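# Swap the pink and yellow flowers between their pegs

## Task

Trade the places of the pink flower and the yellow flower so that each ends up hanging from the peg the other one occupied at the beginning. No stem may be bent out of shape. At the end the dryer must still hang on its rail, and every flower must hang upside down, held by a clip on its stem.

## Robot and tools

Robot: two arms, left_arm and right_arm, each ending in a two-finger gripper. In the scene frame the origin sits at table-top height, halfway between the arms' nominal mounts. +z points up, +x points out over the table, and left_arm is on the +y side. These names do not match left and right in the images. Calibrated base poses in the scene frame: left_arm at (-0.022, +0.332, +0.008) m with quat_wxyz (+1.000, 0, 0, -0.008); right_arm at (+0.007, -0.249, +0.027) m with quat_wxyz (+1.000, 0, 0, +0.005). Every hand pose, target, velocity and wrist-camera pose is given in that arm's own base frame. Fixed cameras and the table use the scene frame. A camera stand stands behind the arms. Loose objects may occasionally be nudged by an outside push.

Gripper geometry: the fingers extend along the gripper's +z axis and close along its y axis. end_effector_position is the point between the pads, roughly 1 cm short of the fingertips.

Row format, shared by execute_actions and move: 16 plain numbers covering both arms, always all 16 even if one arm is idle. The order is left_arm x, y, z, qw, qx, qy, qz, opening, then right_arm in the same order. x, y, z is an absolute target position in metres in that arm's base frame. The quaternion is an absolute target orientation, w first. opening runs from -1 (closed) to +1 (fully open, 0.094 m); it is an absolute command, and 0 means half-open, not 'no change'. To leave an arm still, resend the whole pose it reported just before it began holding, and keep its opening. To keep an orientation fixed, repeat the same quaternion in every row instead of copying a reported one that may have drifted.

execute_actions(actions, cameras): actions is a list of actions. Each action is a list of up to 15 rows, one per 1/30 s step, lasting 0.5 s in total; if fewer rows are given, the last one repeats. An empty list just reports state and images. For both arms, an action is rejected if any target lies more than 0.6 m from that gripper's current position along any of its axes. If the first action fails this check against the latest reported state, the whole call is rejected. The controller limits each step's orientation change to 40 degrees from the measured orientation, and may not reach the target in one action. The result's 'Hand target' line shows where the arm is actually being sent, so send what remains next time. Very small moves may not start at all.

move(target, speed, blend, opening_speed, blocking, cameras): target is one 16-number row or a list of up to 15 rows. It has no 0.6 m limit, and each gripper travels in a straight line from its Hand target. speed is in m/s, 0.002 to 4.3, default 0.25, with rotation capped at twice that in rad/s; give one value or one per target. blend, in metres, rounds corners through intermediate list points. opening_speed (0.2 or more per second on the opening scale) closes the fingers gradually. The whole move is capped at 10 s. blocking=false returns after about 0.5 s while motion continues; a new move then replaces the running one. The result adds a 'move:' line with the ending (done, off_target, moving, held, fault) and any limits (limits=paced means the pose was clipped; limits=held means steps were withheld). done means at rest within 10 mm and 2 degrees. Neither done nor off_target tells you whether something was touched. Paths ignore obstacles and the other arm. Faster moves lag more, hit harder, and press harder on contact. Keep paths away from an arm's own base, as passing close can flip its shoulder.

wait(seconds 0 to 10) lets time pass with the last commands held. stop() brakes a running move. zoom_image(camera, region [x0, y0, x1, y1] in pixels, at most 504 by 504) magnifies the latest image of one camera. read_manual(section="licences") only returns licence text. finished_scene(scene) ends the current scene for good; pass that scene's number, and only once the goal holds without the robot.

Cameras: cam_head_left, cam_head_right, cam_high, cam_low, cam_left_wrist, cam_right_wrist, each 672x504. The cameras argument takes a list of names; omit it or pass null or ["all"] for all of them, or [] for none. A wrong name invalidates the call. Calibration is approximate: fixed cameras may have moved by a few millimetres or degrees, and wrist-camera images may lag while the arm moves.

Reading results: positions may be off by a few centimetres, more at full reach. Friction and load can leave a gripper resting centimetres from its command without any contact. grip_measured uses the opening scale: it reads a little wide on nothing and somewhat narrower than a squeezed hard part. The fingers follow commands up to their force limit of about 50 to 64 N per pad, so a touch does not show as a stop. grip_effort_nm is the finger motor's effort (negative means closing) and is not a pad force. Joint torques include gravity and friction, and values 3 and 4 wrap at ±28 N m. Motors heat up when holding loads, stretching out, or straining toward unreachable poses. A MOTOR HOT line appears at 85 °C; at 100 °C the arm drops whatever it holds and faults for 30 s or more.

Avoid: letting the arms, grippers or wrist cameras touch each other, since even moderate contact can fail the scene. Also avoid fast hits on fixed or heavy things, dropping objects or letting them fall far, and releasing a part while it is still moving. Anything that leaves the table is a failure. For the stems, close gently with opening_speed, because a full squeeze can bend them. Release by commanding an opening well above grip_measured. Move smoothly and steadily, without stalls or faults.

Each tool is called after "Request:" as name(argument=value, ...), one argument or row to a line, values as JSON.

## Session

Request:
execute_actions(
  actions=[],
)

Scene clock: 0.00 s.
left_arm: end_effector_position=(+0.2768, -0.5759, +0.2512) grip_measured=+1.000 grip_effort_nm=n/a end_effector_quat_wxyz=(+0.246, +0.308, +0.915, -0.089) | right_arm: end_effector_position=(+0.1716, -0.3626, +0.2025) grip_measured=+1.000 grip_effort_nm=n/a end_effector_quat_wxyz=(+0.002, -0.189, +0.981, -0.052)
Joint positions: left_arm=[-1.19 1.723 1.652 -1.029 -0.253 -0.481 0.094] | right_arm=[-1.117 1.335 1.163 -1.296 0.024 -1.499 0.094]
Joint velocities: within noise
Joint torques (N m): no reading
Heat: left arm: hottest elbow 32 °C; right arm: hottest waist 31 °C.
Hand target: left_arm +0.2796, -0.5829, +0.2677; +0.257, +0.304, +0.912, -0.102 | right_arm +0.1747, -0.3689, +0.2093; +0.004, -0.189, +0.980, -0.061
Tool commands: left_gripper/opening=+1.0 right_gripper/opening=+1.0

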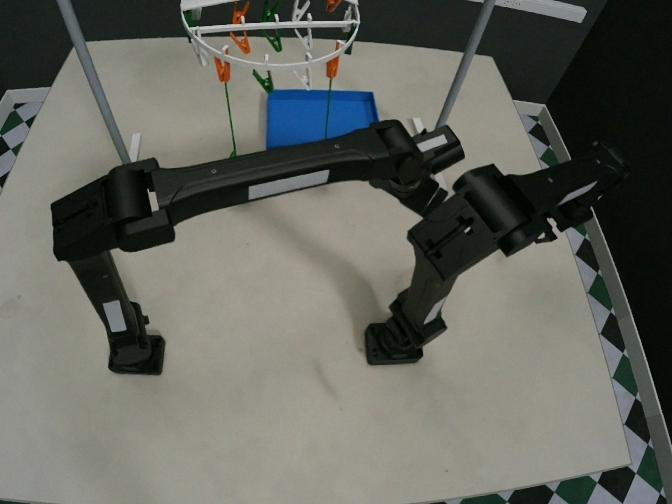

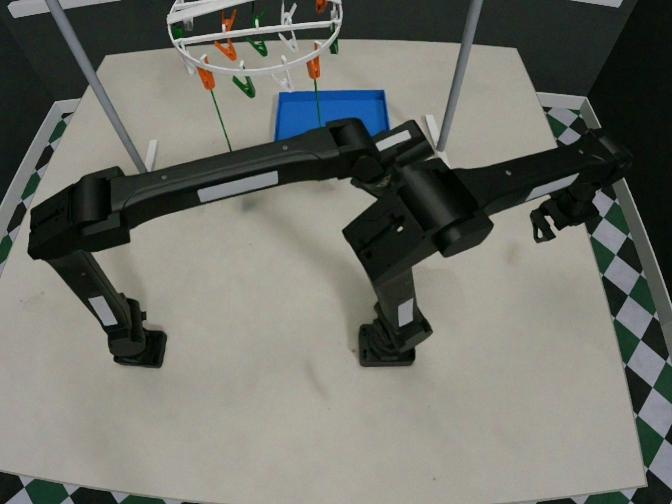

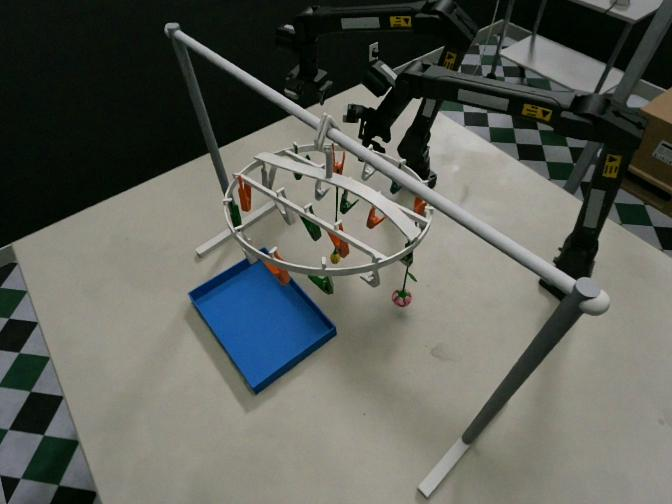

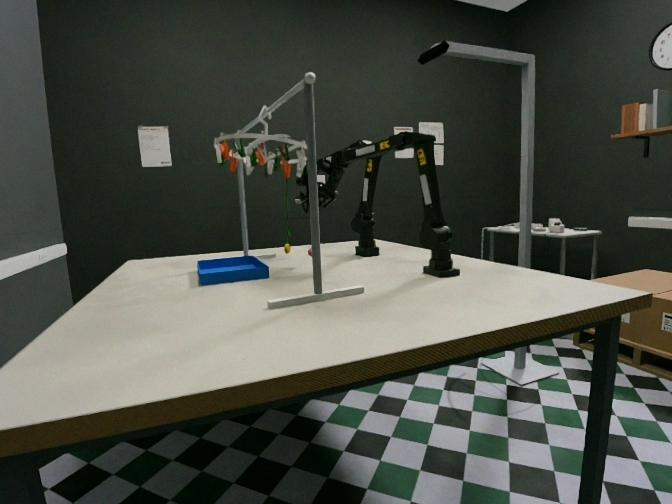

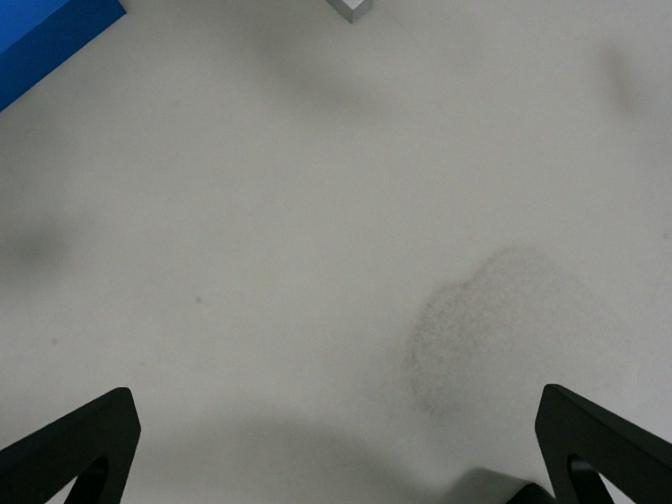

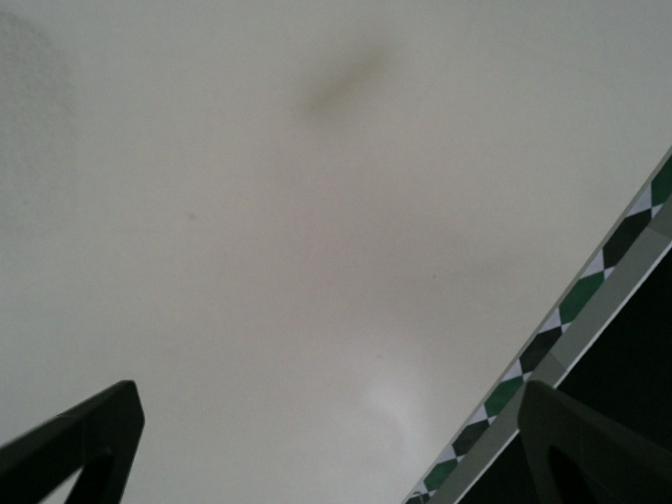

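Request:
zoom_image(
  camera="cam_high",
  region=[210, 100, 450, 320],
)

Request:
zoom_image(
  camera="cam_low",
  region=[200, 90, 350, 270],
)

Request:
zoom_image(
  camera="cam_head_left",
  region=[160, 0, 400, 180],
)

Request:
zoom_image(
  camera="cam_head_right",
  region=[150, 0, 390, 180],
)

Scaled by 2.100 from the camera's 672x504 image, which has a finer 960x720 frame.

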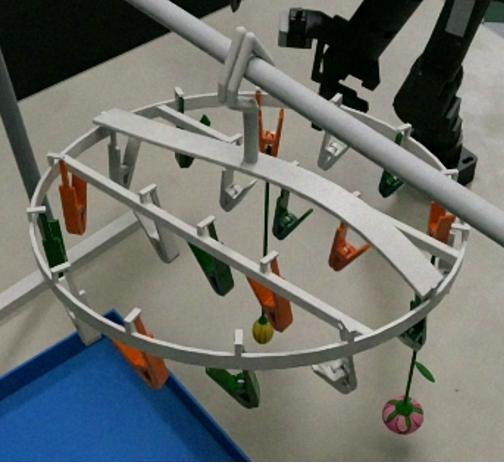

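Scaled by 2.800 from the camera's 672x504 image, which has a finer 960x720 frame.

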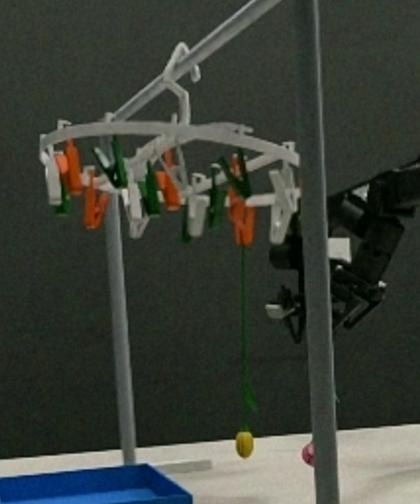

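Scaled by 2.100 from the camera's 672x504 image, which has a finer 960x720 frame.

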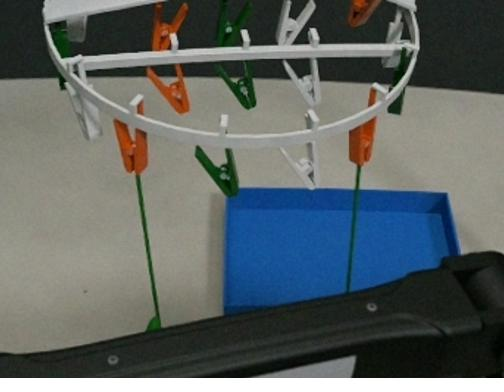

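Scaled by 2.100 from the camera's 672x504 image, which has a finer 960x720 frame.

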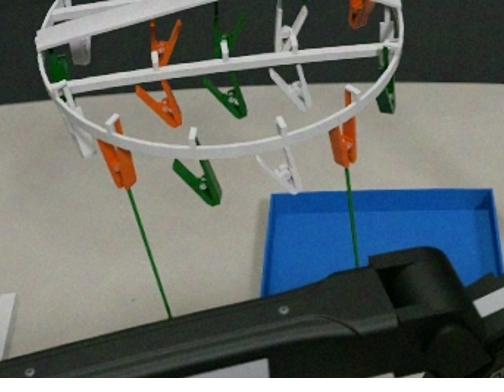

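Request:
move(
  target=[0.28,0.0,0.35,0.462,0.331,0.800,-0.191,1,0.28,-0.08,0.33,0.462,-0.331,0.800,0.191,1],
  speed=0.3,
)

Scene clock: 34.67 s.
left_arm: end_effector_position=(+0.2736, -0.0063, +0.3268) grip_measured=+1.000 grip_effort_nm=-0.037 end_effector_quat_wxyz=(+0.450, +0.323, +0.807, -0.207) | right_arm: end_effector_position=(+0.2803, -0.0843, +0.3335) grip_measured=+1.000 grip_effort_nm=0.002 end_effector_quat_wxyz=(+0.464, -0.334, +0.799, +0.185)
Joint positions: left_arm=[0.543 0.761 0.877 -1.34 0.998 1.114 0.094] | right_arm=[-0.83 1.013 1.031 -1.648 -1.045 -1.656 0.094]
Joint velocities: within noise
Joint torques (N m): left_arm=[3.31 -0.62 12.22 0.54 0.64 0.19] | right_arm=[1.49 -4.54 7.19 0.49 -0.75 0.2]
Heat: left arm: hottest elbow 39 °C; right arm: hottest waist 31 °C.
Hand target: left_arm +0.2792, -0.0005, +0.3495; +0.462, +0.331, +0.800, -0.190 | right_arm +0.2800, -0.0801, +0.3300; +0.462, -0.331, +0.800, +0.191
Off the commanded pose: left_arm 0.025 m, 3 deg | right_arm 0.006 m, 1 deg.
move: off_target (left_arm)
camera_calibration:
cam_left_wrist: T_world_to_cam=[[-0.709453, -0.704135, 0.0294819, 0.179931], [-0.592728, 0.573529, -0.565453, 0.388343], [0.381247, -0.418638, -0.824253, 0.254812], [0, 0, 0, 1]] pos_world=[0.260688, 0.0106433, 0.424315]
cam_right_wrist: T_world_to_cam=[[0.712209, -0.701715, 0.0188109, -0.266138], [-0.56457, -0.588526, -0.578704, 0.341977], [0.417156, 0.401538, -0.815321, 0.27767], [0, 0, 0, 1]] pos_world=[0.266784, -0.0969852, 0.4293]

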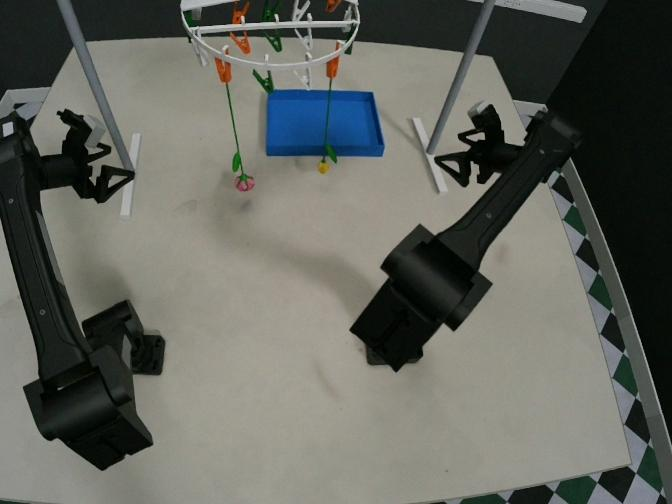

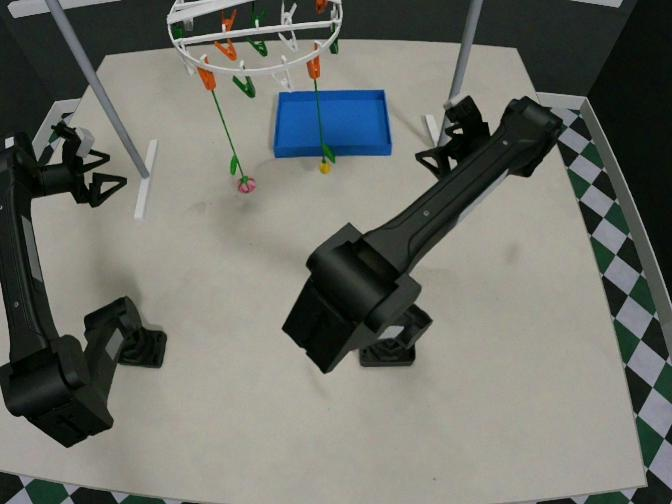

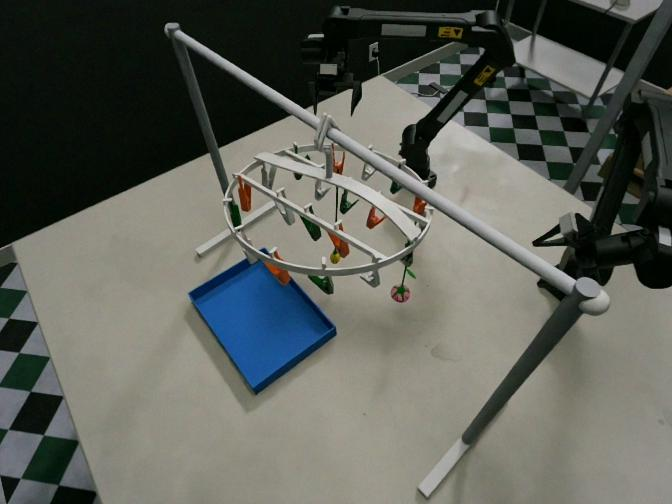

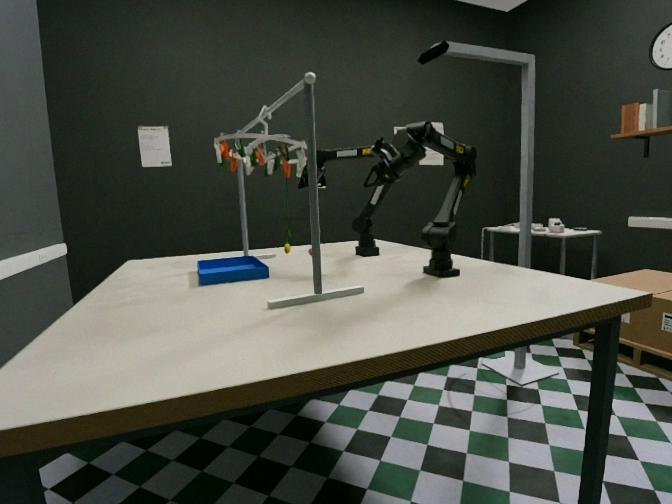

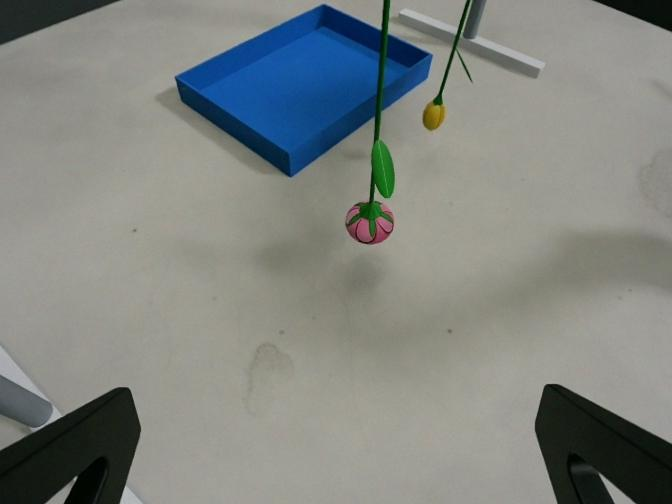

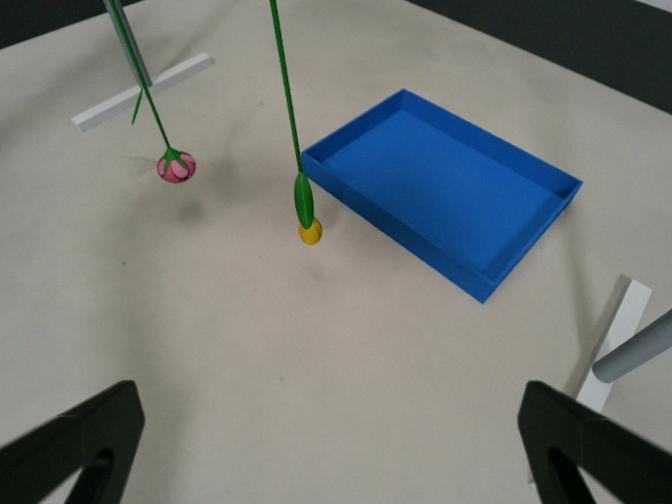

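Request:
move(
  target=[0.33,0.0,0.42,0.708,0.246,0.594,-0.293,1,0.33,-0.08,0.40,0.708,-0.246,0.594,0.293,1],
  speed=0.3,
  cameras=["cam_left_wrist","cam_right_wrist","cam_high"],
)

Request:
zoom_image(
  camera="cam_left_wrist",
  region=[250, 0, 502, 190],
)

Request:
zoom_image(
  camera="cam_right_wrist",
  region=[150, 0, 402, 190],
)

Scene clock: 42.20 s.
left_arm: end_effector_position=(+0.3279, +0.0020, +0.4202) grip_measured=+1.000 grip_effort_nm=-0.032 end_effector_quat_wxyz=(+0.709, +0.245, +0.596, -0.287) | right_arm: end_effector_position=(+0.3225, -0.0773, +0.3842) grip_measured=+1.000 grip_effort_nm=-0.002 end_effector_quat_wxyz=(+0.644, -0.265, +0.662, +0.278)
Joint positions: left_arm=[0.538 0.807 0.538 0.86 1.263 -0.564 0.094] | right_arm=[-0.786 1.121 1.011 -1.662 -1.555 -1.744 0.094]
Joint velocities: within noise
Joint torques (N m): left_arm=[1.79 -1.03 8.28 1.84 -0.38 -0.05] | right_arm=[1.14 -4.72 11.49 -0.09 -0.78 0.09]
Heat: left arm: hottest elbow 41 °C; right arm: hottest waist 31 °C.
Hand target: left_arm +0.3299, +0.0000, +0.4199; +0.707, +0.246, +0.595, -0.292 | right_arm +0.3289, -0.0797, +0.3997; +0.647, -0.277, +0.656, +0.272
Off the commanded pose: left_arm 0.003 m, 1 deg | right_arm 0.018 m, 11 deg.
joint sent to its limit (right arm) — joint 5 (wrist yaw), lower limit. The joint targets are off in orientation, not in position.
move: off_target (right_arm)
camera_calibration:
cam_left_wrist: T_world_to_cam=[[-0.693463, -0.720279, -0.0175327, 0.236101], [-0.176611, 0.193527, -0.965068, 0.500877], [0.698511, -0.666142, -0.261413, -0.0254772], [0, 0, 0, 1]] pos_world=[0.269984, 0.0561542, 0.480859]
cam_right_wrist: T_world_to_cam=[[0.712659, -0.701268, -0.0184234, -0.278023], [-0.31325, -0.29462, -0.902814, 0.465484], [0.627687, 0.64917, -0.429636, 0.101665], [0, 0, 0, 1]] pos_world=[0.280135, -0.123825, 0.458802]
Images, in order (width x height): cam_high 672x504, cam_left_wrist 672x504, cam_right_wrist 672x504.

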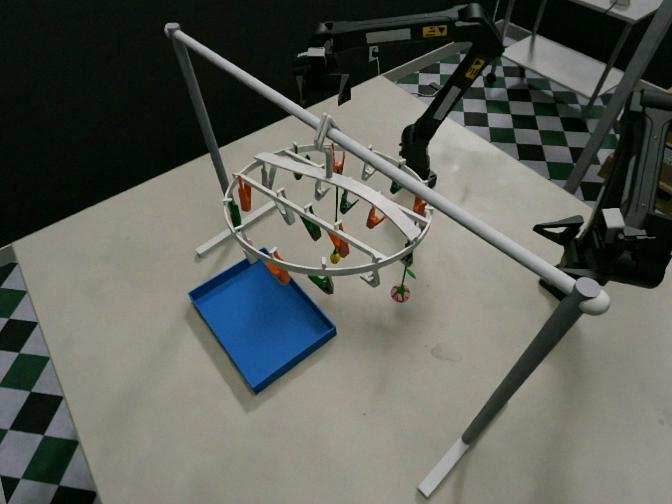

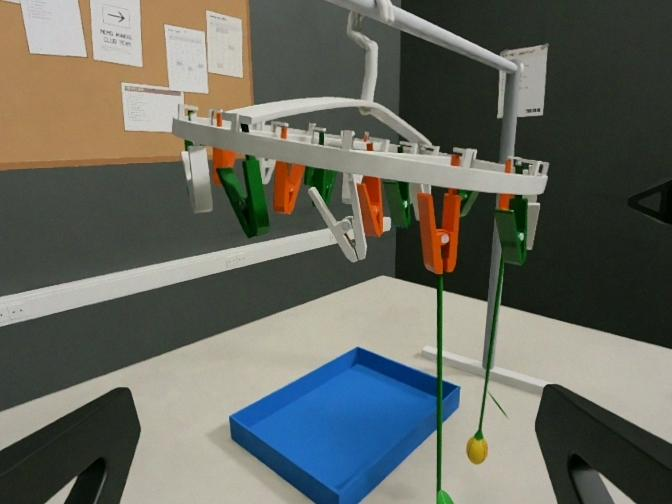

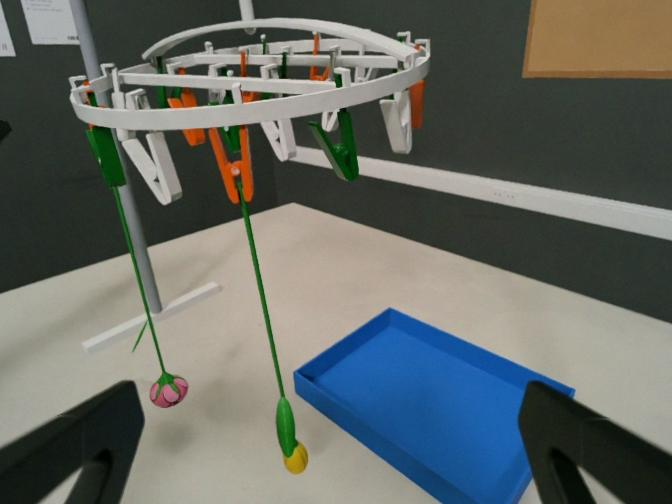

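Scaled by 2.000 from the camera's 672x504 image, which has a finer 960x720 frame.

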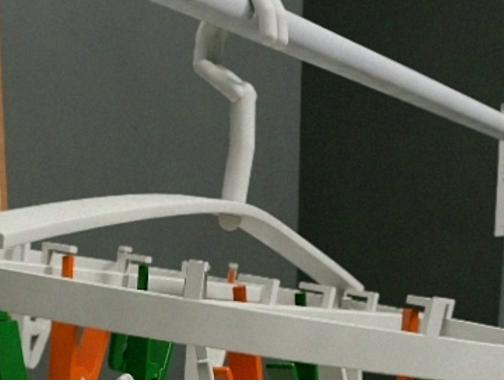

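Scaled by 2.000 from the camera's 672x504 image, which has a finer 960x720 frame.

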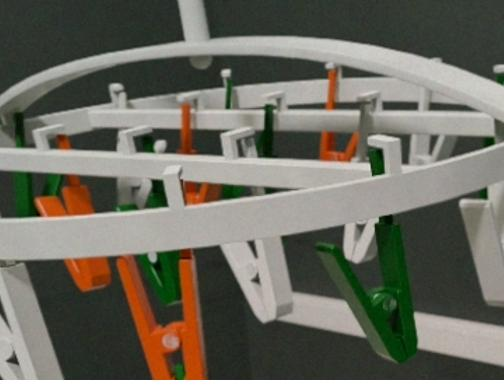

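Request:
zoom_image(
  camera="cam_left_wrist",
  region=[370, 120, 570, 320],
)

Request:
zoom_image(
  camera="cam_right_wrist",
  region=[70, 60, 290, 240],
)

Scaled by 2.520 from the camera's 672x504 image, which has a finer 960x720 frame.

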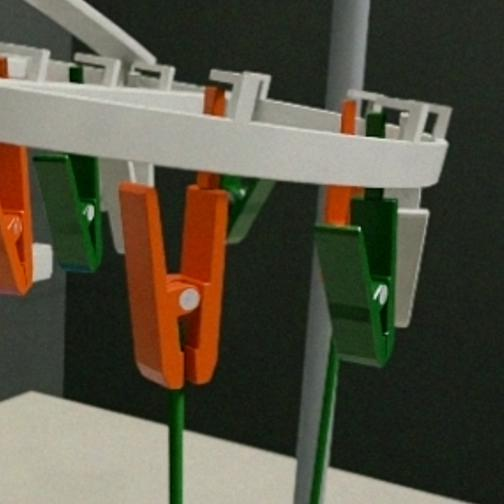

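Scaled by 2.291 from the camera's 672x504 image, which has a finer 960x720 frame.

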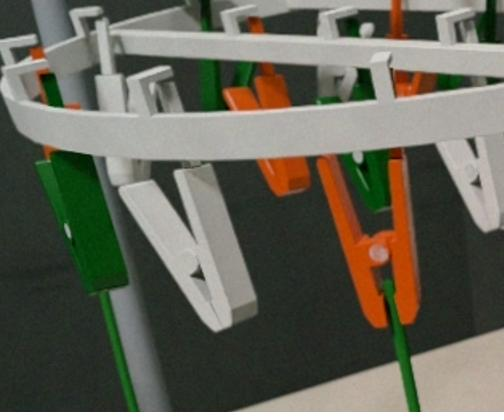

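Request:
move(
  target=[0.34,-0.16,0.417,0.686,0.171,0.686,-0.171,0.2,0.27,0.0,0.28,0.669,-0.230,0.669,0.230,0.2],
  speed=0.25,
)

Scene clock: 87.50 s.
left_arm: end_effector_position=(+0.3378, -0.1555, +0.3841) grip_measured=+0.202 grip_effort_nm=-0.120 end_effector_quat_wxyz=(+0.671, +0.167, +0.702, -0.170) | right_arm: end_effector_position=(+0.2712, -0.0058, +0.2834) grip_measured=+0.201 grip_effort_nm=-0.076 end_effector_quat_wxyz=(+0.641, -0.301, +0.645, +0.287)
Joint positions: left_arm=[-0.385 0.58 0.579 -0.039 0.097 -0.011 0.056] | right_arm=[-0.715 0.965 0.639 -1.446 -1.557 -1.788 0.056]
Joint velocities: within noise
Joint torques (N m): left_arm=[1.85 0.03 13.38 1.76 -0.06 0.2] | right_arm=[1.38 -2.73 6.54 0.36 -0.7 0.19]
Heat: left arm: hottest elbow 45 °C; right arm: hottest elbow 35 °C.
Hand target: left_arm +0.3383, -0.1592, +0.4163; +0.686, +0.171, +0.686, -0.171 | right_arm +0.2690, -0.0012, +0.2801; +0.637, -0.300, +0.646, +0.295
Off the commanded pose: left_arm 0.033 m, 3 deg | right_arm 0.007 m, 11 deg.
joint read past its limit (right arm) — joint 5 (wrist yaw), lower limit.
joint sent to its limit (right arm) — joint 5 (wrist yaw), lower limit. The joint targets are off in orientation, not in position.
move: off_target (left_arm, right_arm)
camera_calibration:
cam_left_wrist: T_world_to_cam=[[-0.458544, -0.888671, 0.00118016, 0.0162225], [-0.407226, 0.208943, -0.889106, 0.549374], [0.789877, -0.408175, -0.457699, -0.0621589], [0, 0, 0, 1]] pos_world=[0.280256, -0.125743, 0.459983]
cam_right_wrist: T_world_to_cam=[[0.760353, -0.649056, 0.0243, -0.217938], [-0.261119, -0.339722, -0.903552, 0.365249], [0.594711, 0.680673, -0.427789, 0.0526808], [0, 0, 0, 1]] pos_world=[0.229754, -0.0532291, 0.357854]

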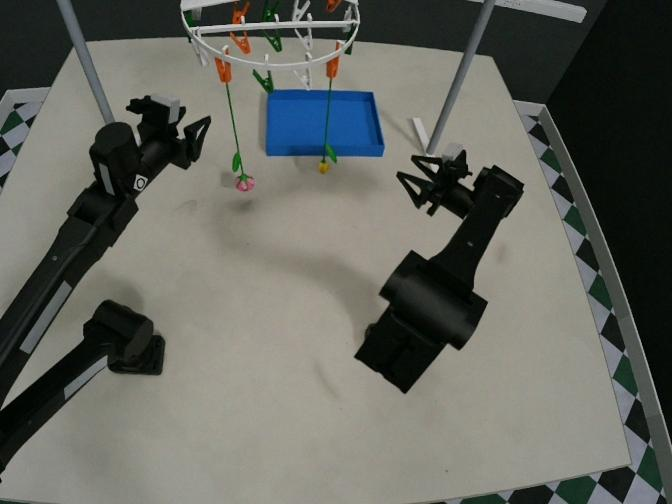

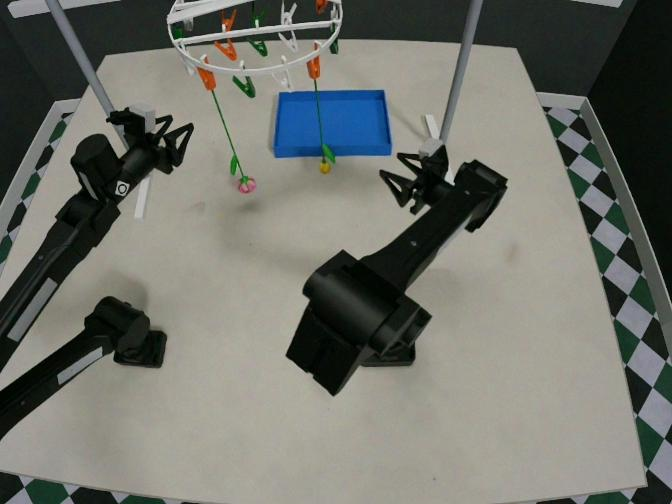

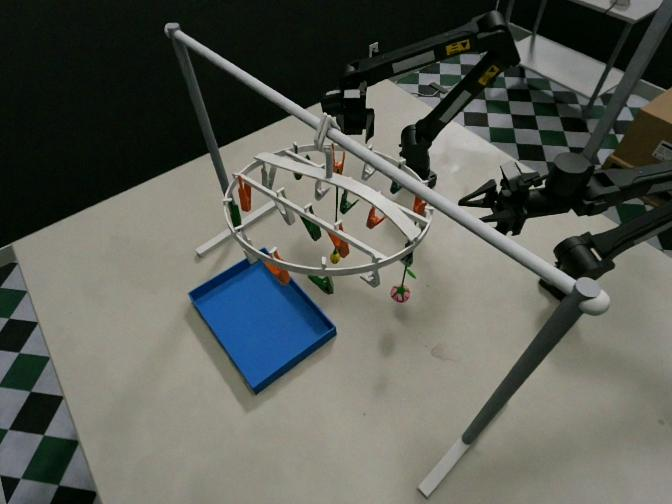

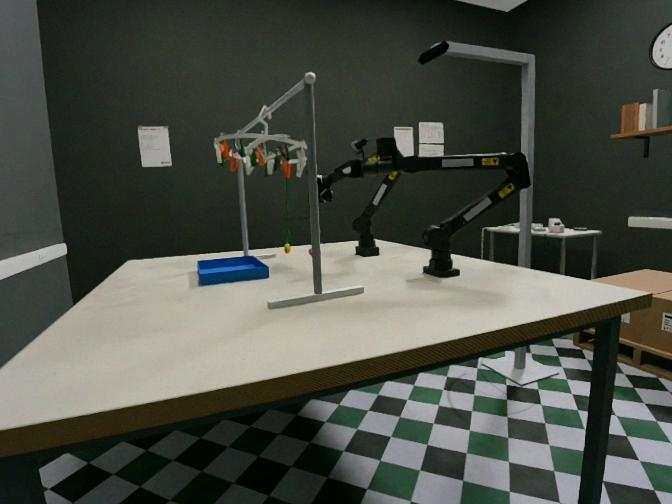

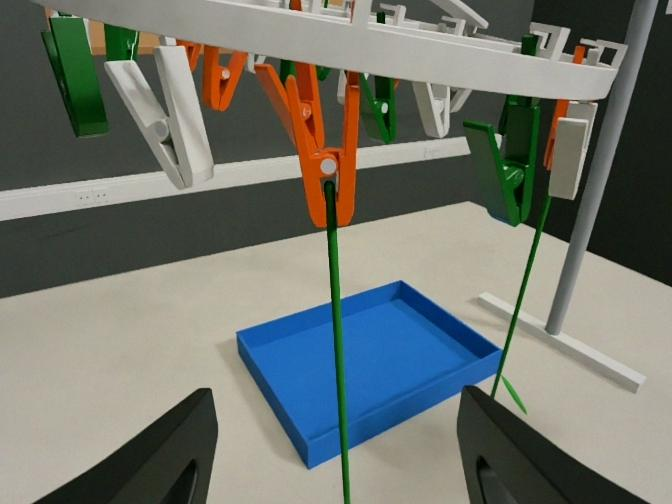

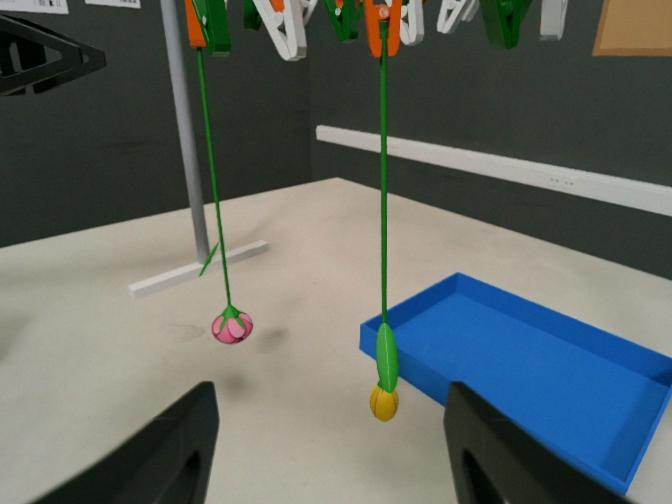

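Request:
move(
  target=[0.365,-0.166,0.465,0.754,0.152,0.610,-0.188,0.2,0.29,0.12,0.25,0.683,-0.183,0.683,0.183,0.2],
  speed=0.2,
)

Scene clock: 102.43 s.
left_arm: end_effector_position=(+0.3604, -0.1662, +0.4237) grip_measured=+0.202 grip_effort_nm=-0.120 end_effector_quat_wxyz=(+0.732, +0.160, +0.637, -0.183) | right_arm: end_effector_position=(+0.2764, +0.1182, +0.2369) grip_measured=+0.201 grip_effort_nm=-0.081 end_effector_quat_wxyz=(+0.538, -0.438, +0.561, +0.452)
Joint positions: left_arm=[-0.385 0.683 0.597 0.225 0.105 -0.013 0.056] | right_arm=[-0.211 1.16 0.629 -1.26 -1.557 -1.756 0.056]
Joint velocities: within noise
Joint torques (N m): left_arm=[2.96 -0.73 13.48 2.91 0.12 -0.07] | right_arm=[1.32 -4.13 10.22 0.38 -0.7 0.18]
Heat: left arm: hottest elbow 52 °C; right arm: hottest elbow 35 °C.
Hand target: left_arm +0.3622, -0.1649, +0.4636; +0.754, +0.152, +0.610, -0.188 | right_arm +0.2885, +0.1182, +0.2501; +0.542, -0.450, +0.552, +0.446
Off the commanded pose: left_arm 0.042 m, 4 deg | right_arm 0.019 m, 48 deg; orientation clipped.
joint read past its limit (right arm) — joint 5 (wrist yaw), lower limit.
joint sent to its limit (right arm) — joint 5 (wrist yaw), lower limit. The joint targets are off in orientation, not in position.
move: off_target (left_arm, right_arm); limits=paced
camera_calibration:
cam_left_wrist: T_world_to_cam=[[-0.464961, -0.885208, -0.0147644, 0.0265858], [-0.251811, 0.148216, -0.956359, 0.558384], [0.848765, -0.440952, -0.29182, -0.163065], [0, 0, 0, 1]] pos_world=[0.291373, -0.131132, 0.486822]
cam_right_wrist: T_world_to_cam=[[0.97911, -0.2016, -0.0264694, -0.241549], [-0.109668, -0.413975, -0.903658, 0.333621], [0.17122, 0.887684, -0.427436, 0.0379213], [0, 0, 0, 1]] pos_world=[0.266597, 0.0557521, 0.311294]

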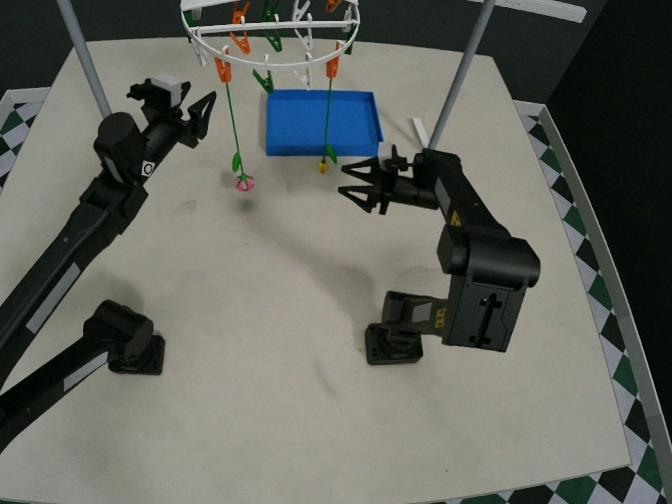

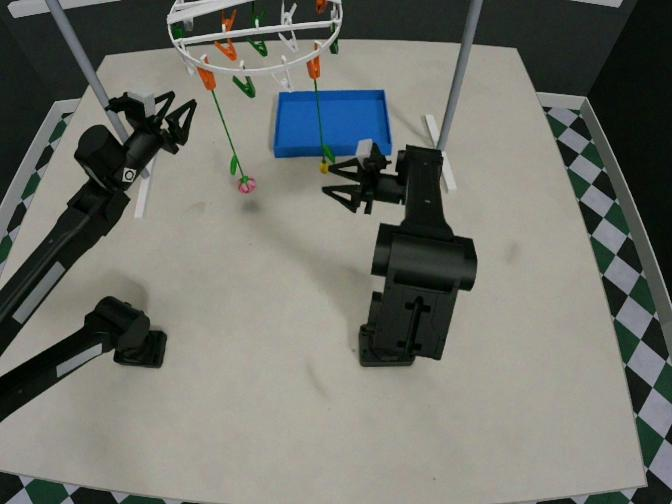

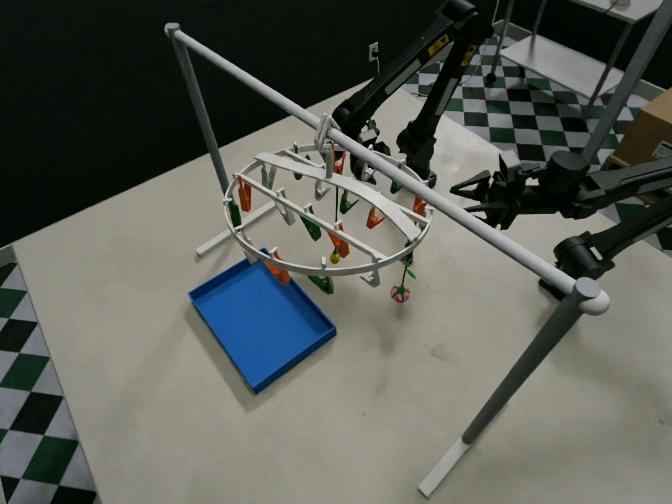

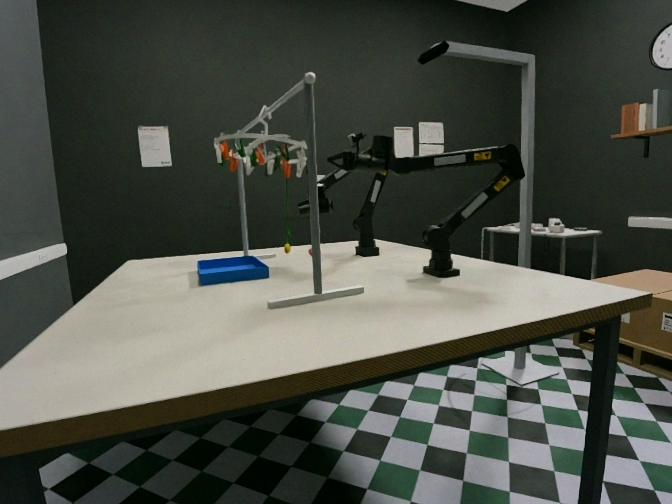

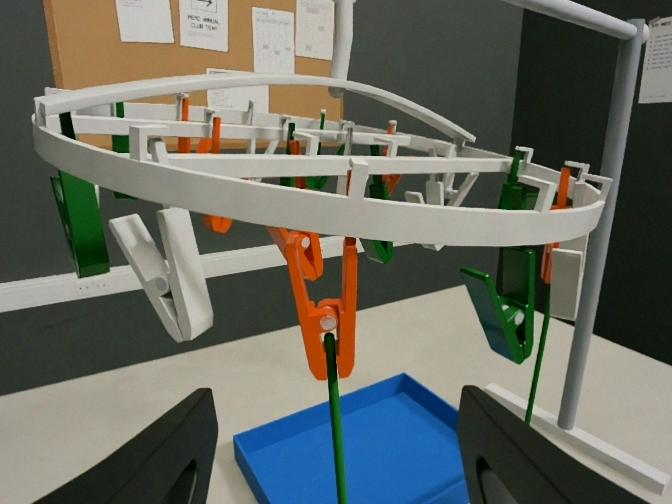

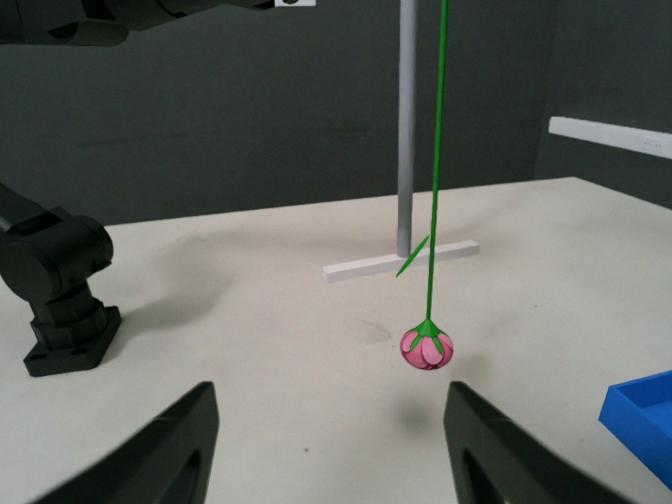

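Request:
move(
  target=[0.400,-0.183,0.476,0.754,0.152,0.610,-0.188,0.2,0.28,0.04,0.25,0.707,0,0.707,0,0.2],
  speed=0.15,
  cameras=["cam_left_wrist","cam_right_wrist","cam_head_left"],
)

Scene clock: 117.37 s.
left_arm: end_effector_position=(+0.3954, -0.1795, +0.4358) grip_measured=+0.202 grip_effort_nm=-0.115 end_effector_quat_wxyz=(+0.733, +0.158, +0.637, -0.181) | right_arm: end_effector_position=(+0.2817, +0.0400, +0.2532) grip_measured=+0.201 grip_effort_nm=-0.076 end_effector_quat_wxyz=(+0.611, -0.367, +0.610, +0.346)
Joint positions: left_arm=[-0.385 0.811 0.679 0.273 0.1 -0.013 0.056] | right_arm=[-0.515 1.011 0.584 -1.15 -1.557 -1.602 0.056]
Joint velocities: within noise
Joint torques (N m): left_arm=[2.26 -2.02 13.42 2.91 -0.07 -0.04] | right_arm=[-0.44 -3.49 6.53 0.69 -0.72 0.17]
Heat: left arm: hottest elbow 52 °C; right arm: hottest elbow 37 °C.
Hand target: left_arm +0.3974, -0.1818, +0.4748; +0.754, +0.152, +0.610, -0.188 | right_arm +0.2794, +0.0389, +0.2501; +0.610, -0.360, +0.615, +0.347
Off the commanded pose: left_arm 0.041 m, 4 deg | right_arm 0.004 m, 61 deg; orientation clipped.
joint read past its limit (right arm) — joint 5 (wrist yaw), lower limit.
joint sent to its limit (right arm) — joint 5 (wrist yaw), lower limit. The joint targets are off in orientation, not in position.
move: off_target (left_arm, right_arm); limits=paced
camera_calibration:
cam_left_wrist: T_world_to_cam=[[-0.460617, -0.887491, -0.0138441, 0.0288238], [-0.251979, 0.145704, -0.956701, 0.580511], [0.85108, -0.437185, -0.290743, -0.195891], [0, 0, 0, 1]] pos_world=[0.326272, -0.144642, 0.498821]
cam_right_wrist: T_world_to_cam=[[0.873012, -0.486469, 0.034627, -0.236336], [-0.181138, -0.389352, -0.903103, 0.335608], [0.452813, 0.782147, -0.428026, 0.0383014], [0, 0, 0, 1]] pos_world=[0.249772, -0.0142578, 0.327666]
Images, in order (width x height): cam_head_left 672x504, cam_left_wrist 672x504, cam_right_wrist 672x504.

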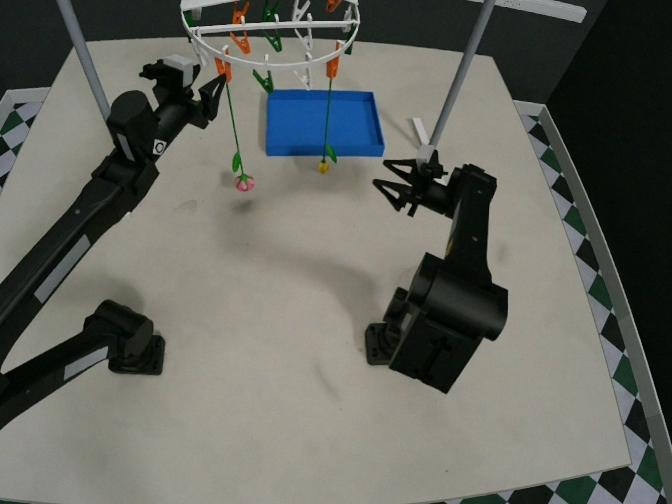

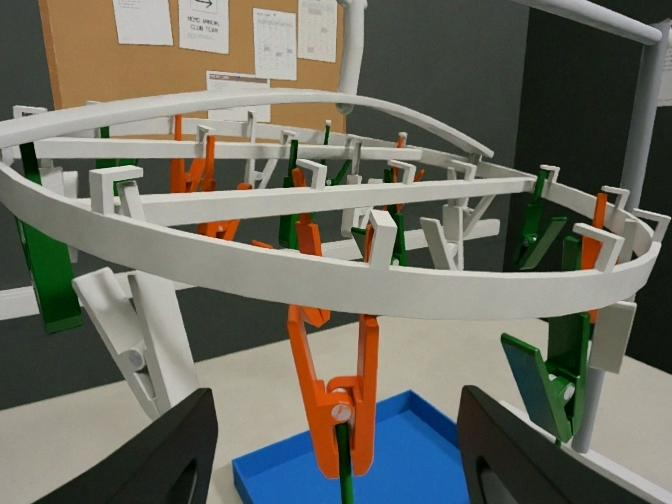

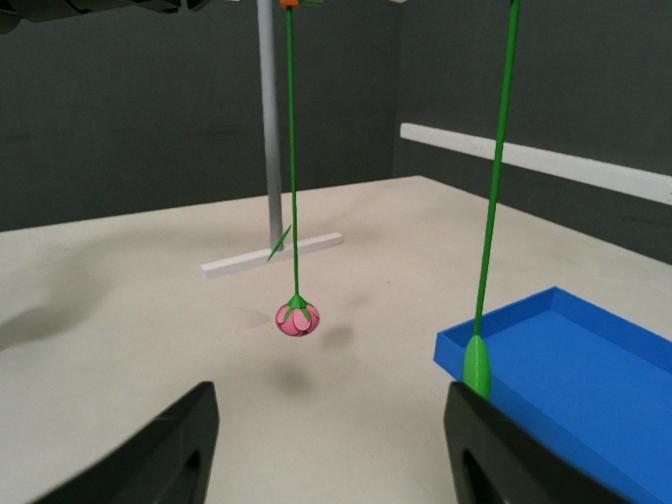

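Request:
move(
  target=[0.434,-0.2025,0.474,0.754,0.152,0.610,-0.188,0.2,0.24,-0.05,0.25,0.087,0,0.996,0,0.2],
  speed=0.15,
  cameras=["cam_left_wrist","cam_right_wrist","cam_head_left"],
)

Scene clock: 131.93 s.
left_arm: end_effector_position=(+0.4291, -0.1953, +0.4353) grip_measured=+0.202 grip_effort_nm=-0.120 end_effector_quat_wxyz=(+0.733, +0.155, +0.637, -0.180) | right_arm: end_effector_position=(+0.2276, -0.0492, +0.2278) grip_measured=+0.201 grip_effort_nm=-0.081 end_effector_quat_wxyz=(+0.068, -0.003, +0.998, +0.005)
Joint positions: left_arm=[-0.395 0.935 0.737 0.339 0.084 -0.013 0.056] | right_arm=[-0.243 0.839 0.88 -1.483 -0.043 -0.247 0.056]
Joint velocities: within noise
Joint torques (N m): left_arm=[1.79 -3.37 13.33 2.89 -0.07 -0.01] | right_arm=[1.38 -0.67 12.64 0.31 0.04 0.19]
Heat: left arm: hottest elbow 57 °C; right arm: hottest elbow 37 °C.
Hand target: left_arm +0.4315, -0.2011, +0.4729; +0.754, +0.152, +0.610, -0.188 | right_arm +0.2392, -0.0498, +0.2495; +0.087, +0.000, +0.996, +0.001
Off the commanded pose: left_arm 0.040 m, 4 deg | right_arm 0.025 m, 2 deg.
move: off_target (left_arm, right_arm)
camera_calibration:
cam_left_wrist: T_world_to_cam=[[-0.455365, -0.890228, -0.011673, 0.0265342], [-0.252623, 0.141771, -0.957122, 0.590535], [0.853712, -0.432891, -0.289449, -0.232522], [0, 0, 0, 1]] pos_world=[0.359772, -0.160756, 0.49822]
cam_right_wrist: T_world_to_cam=[[0.0168964, -0.999751, -0.0145908, -0.0507921], [-0.95723, -0.0203899, 0.288609, 0.191445], [-0.288835, 0.00909034, -0.957336, 0.372997], [0, 0, 0, 1]] pos_world=[0.29185, -0.0502666, 0.30109]
Images, in order (width x height): cam_head_left 672x504, cam_left_wrist 672x504, cam_right_wrist 672x504.

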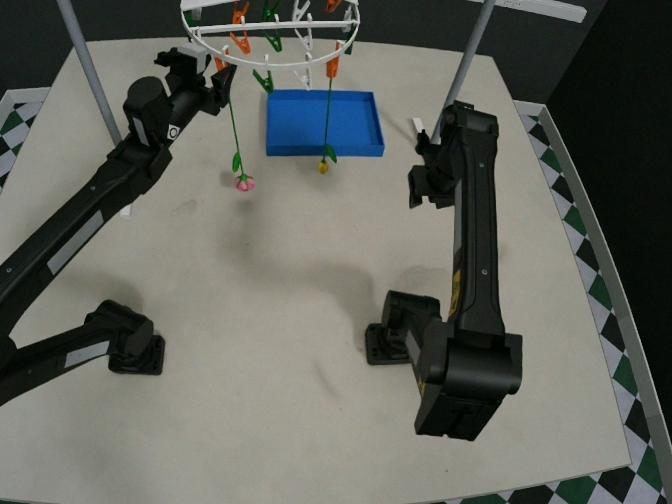

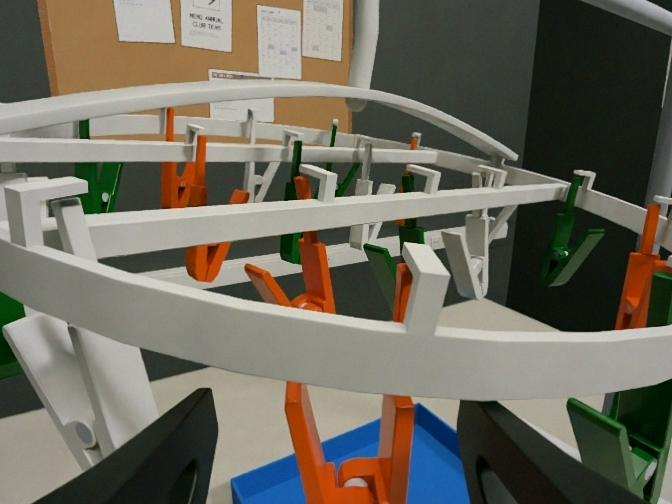

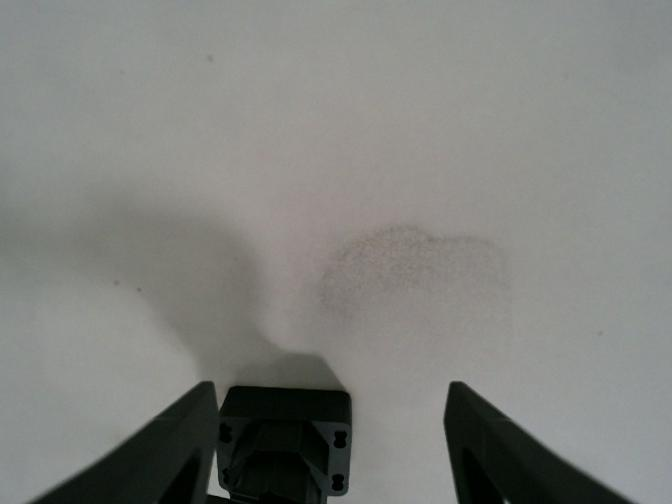

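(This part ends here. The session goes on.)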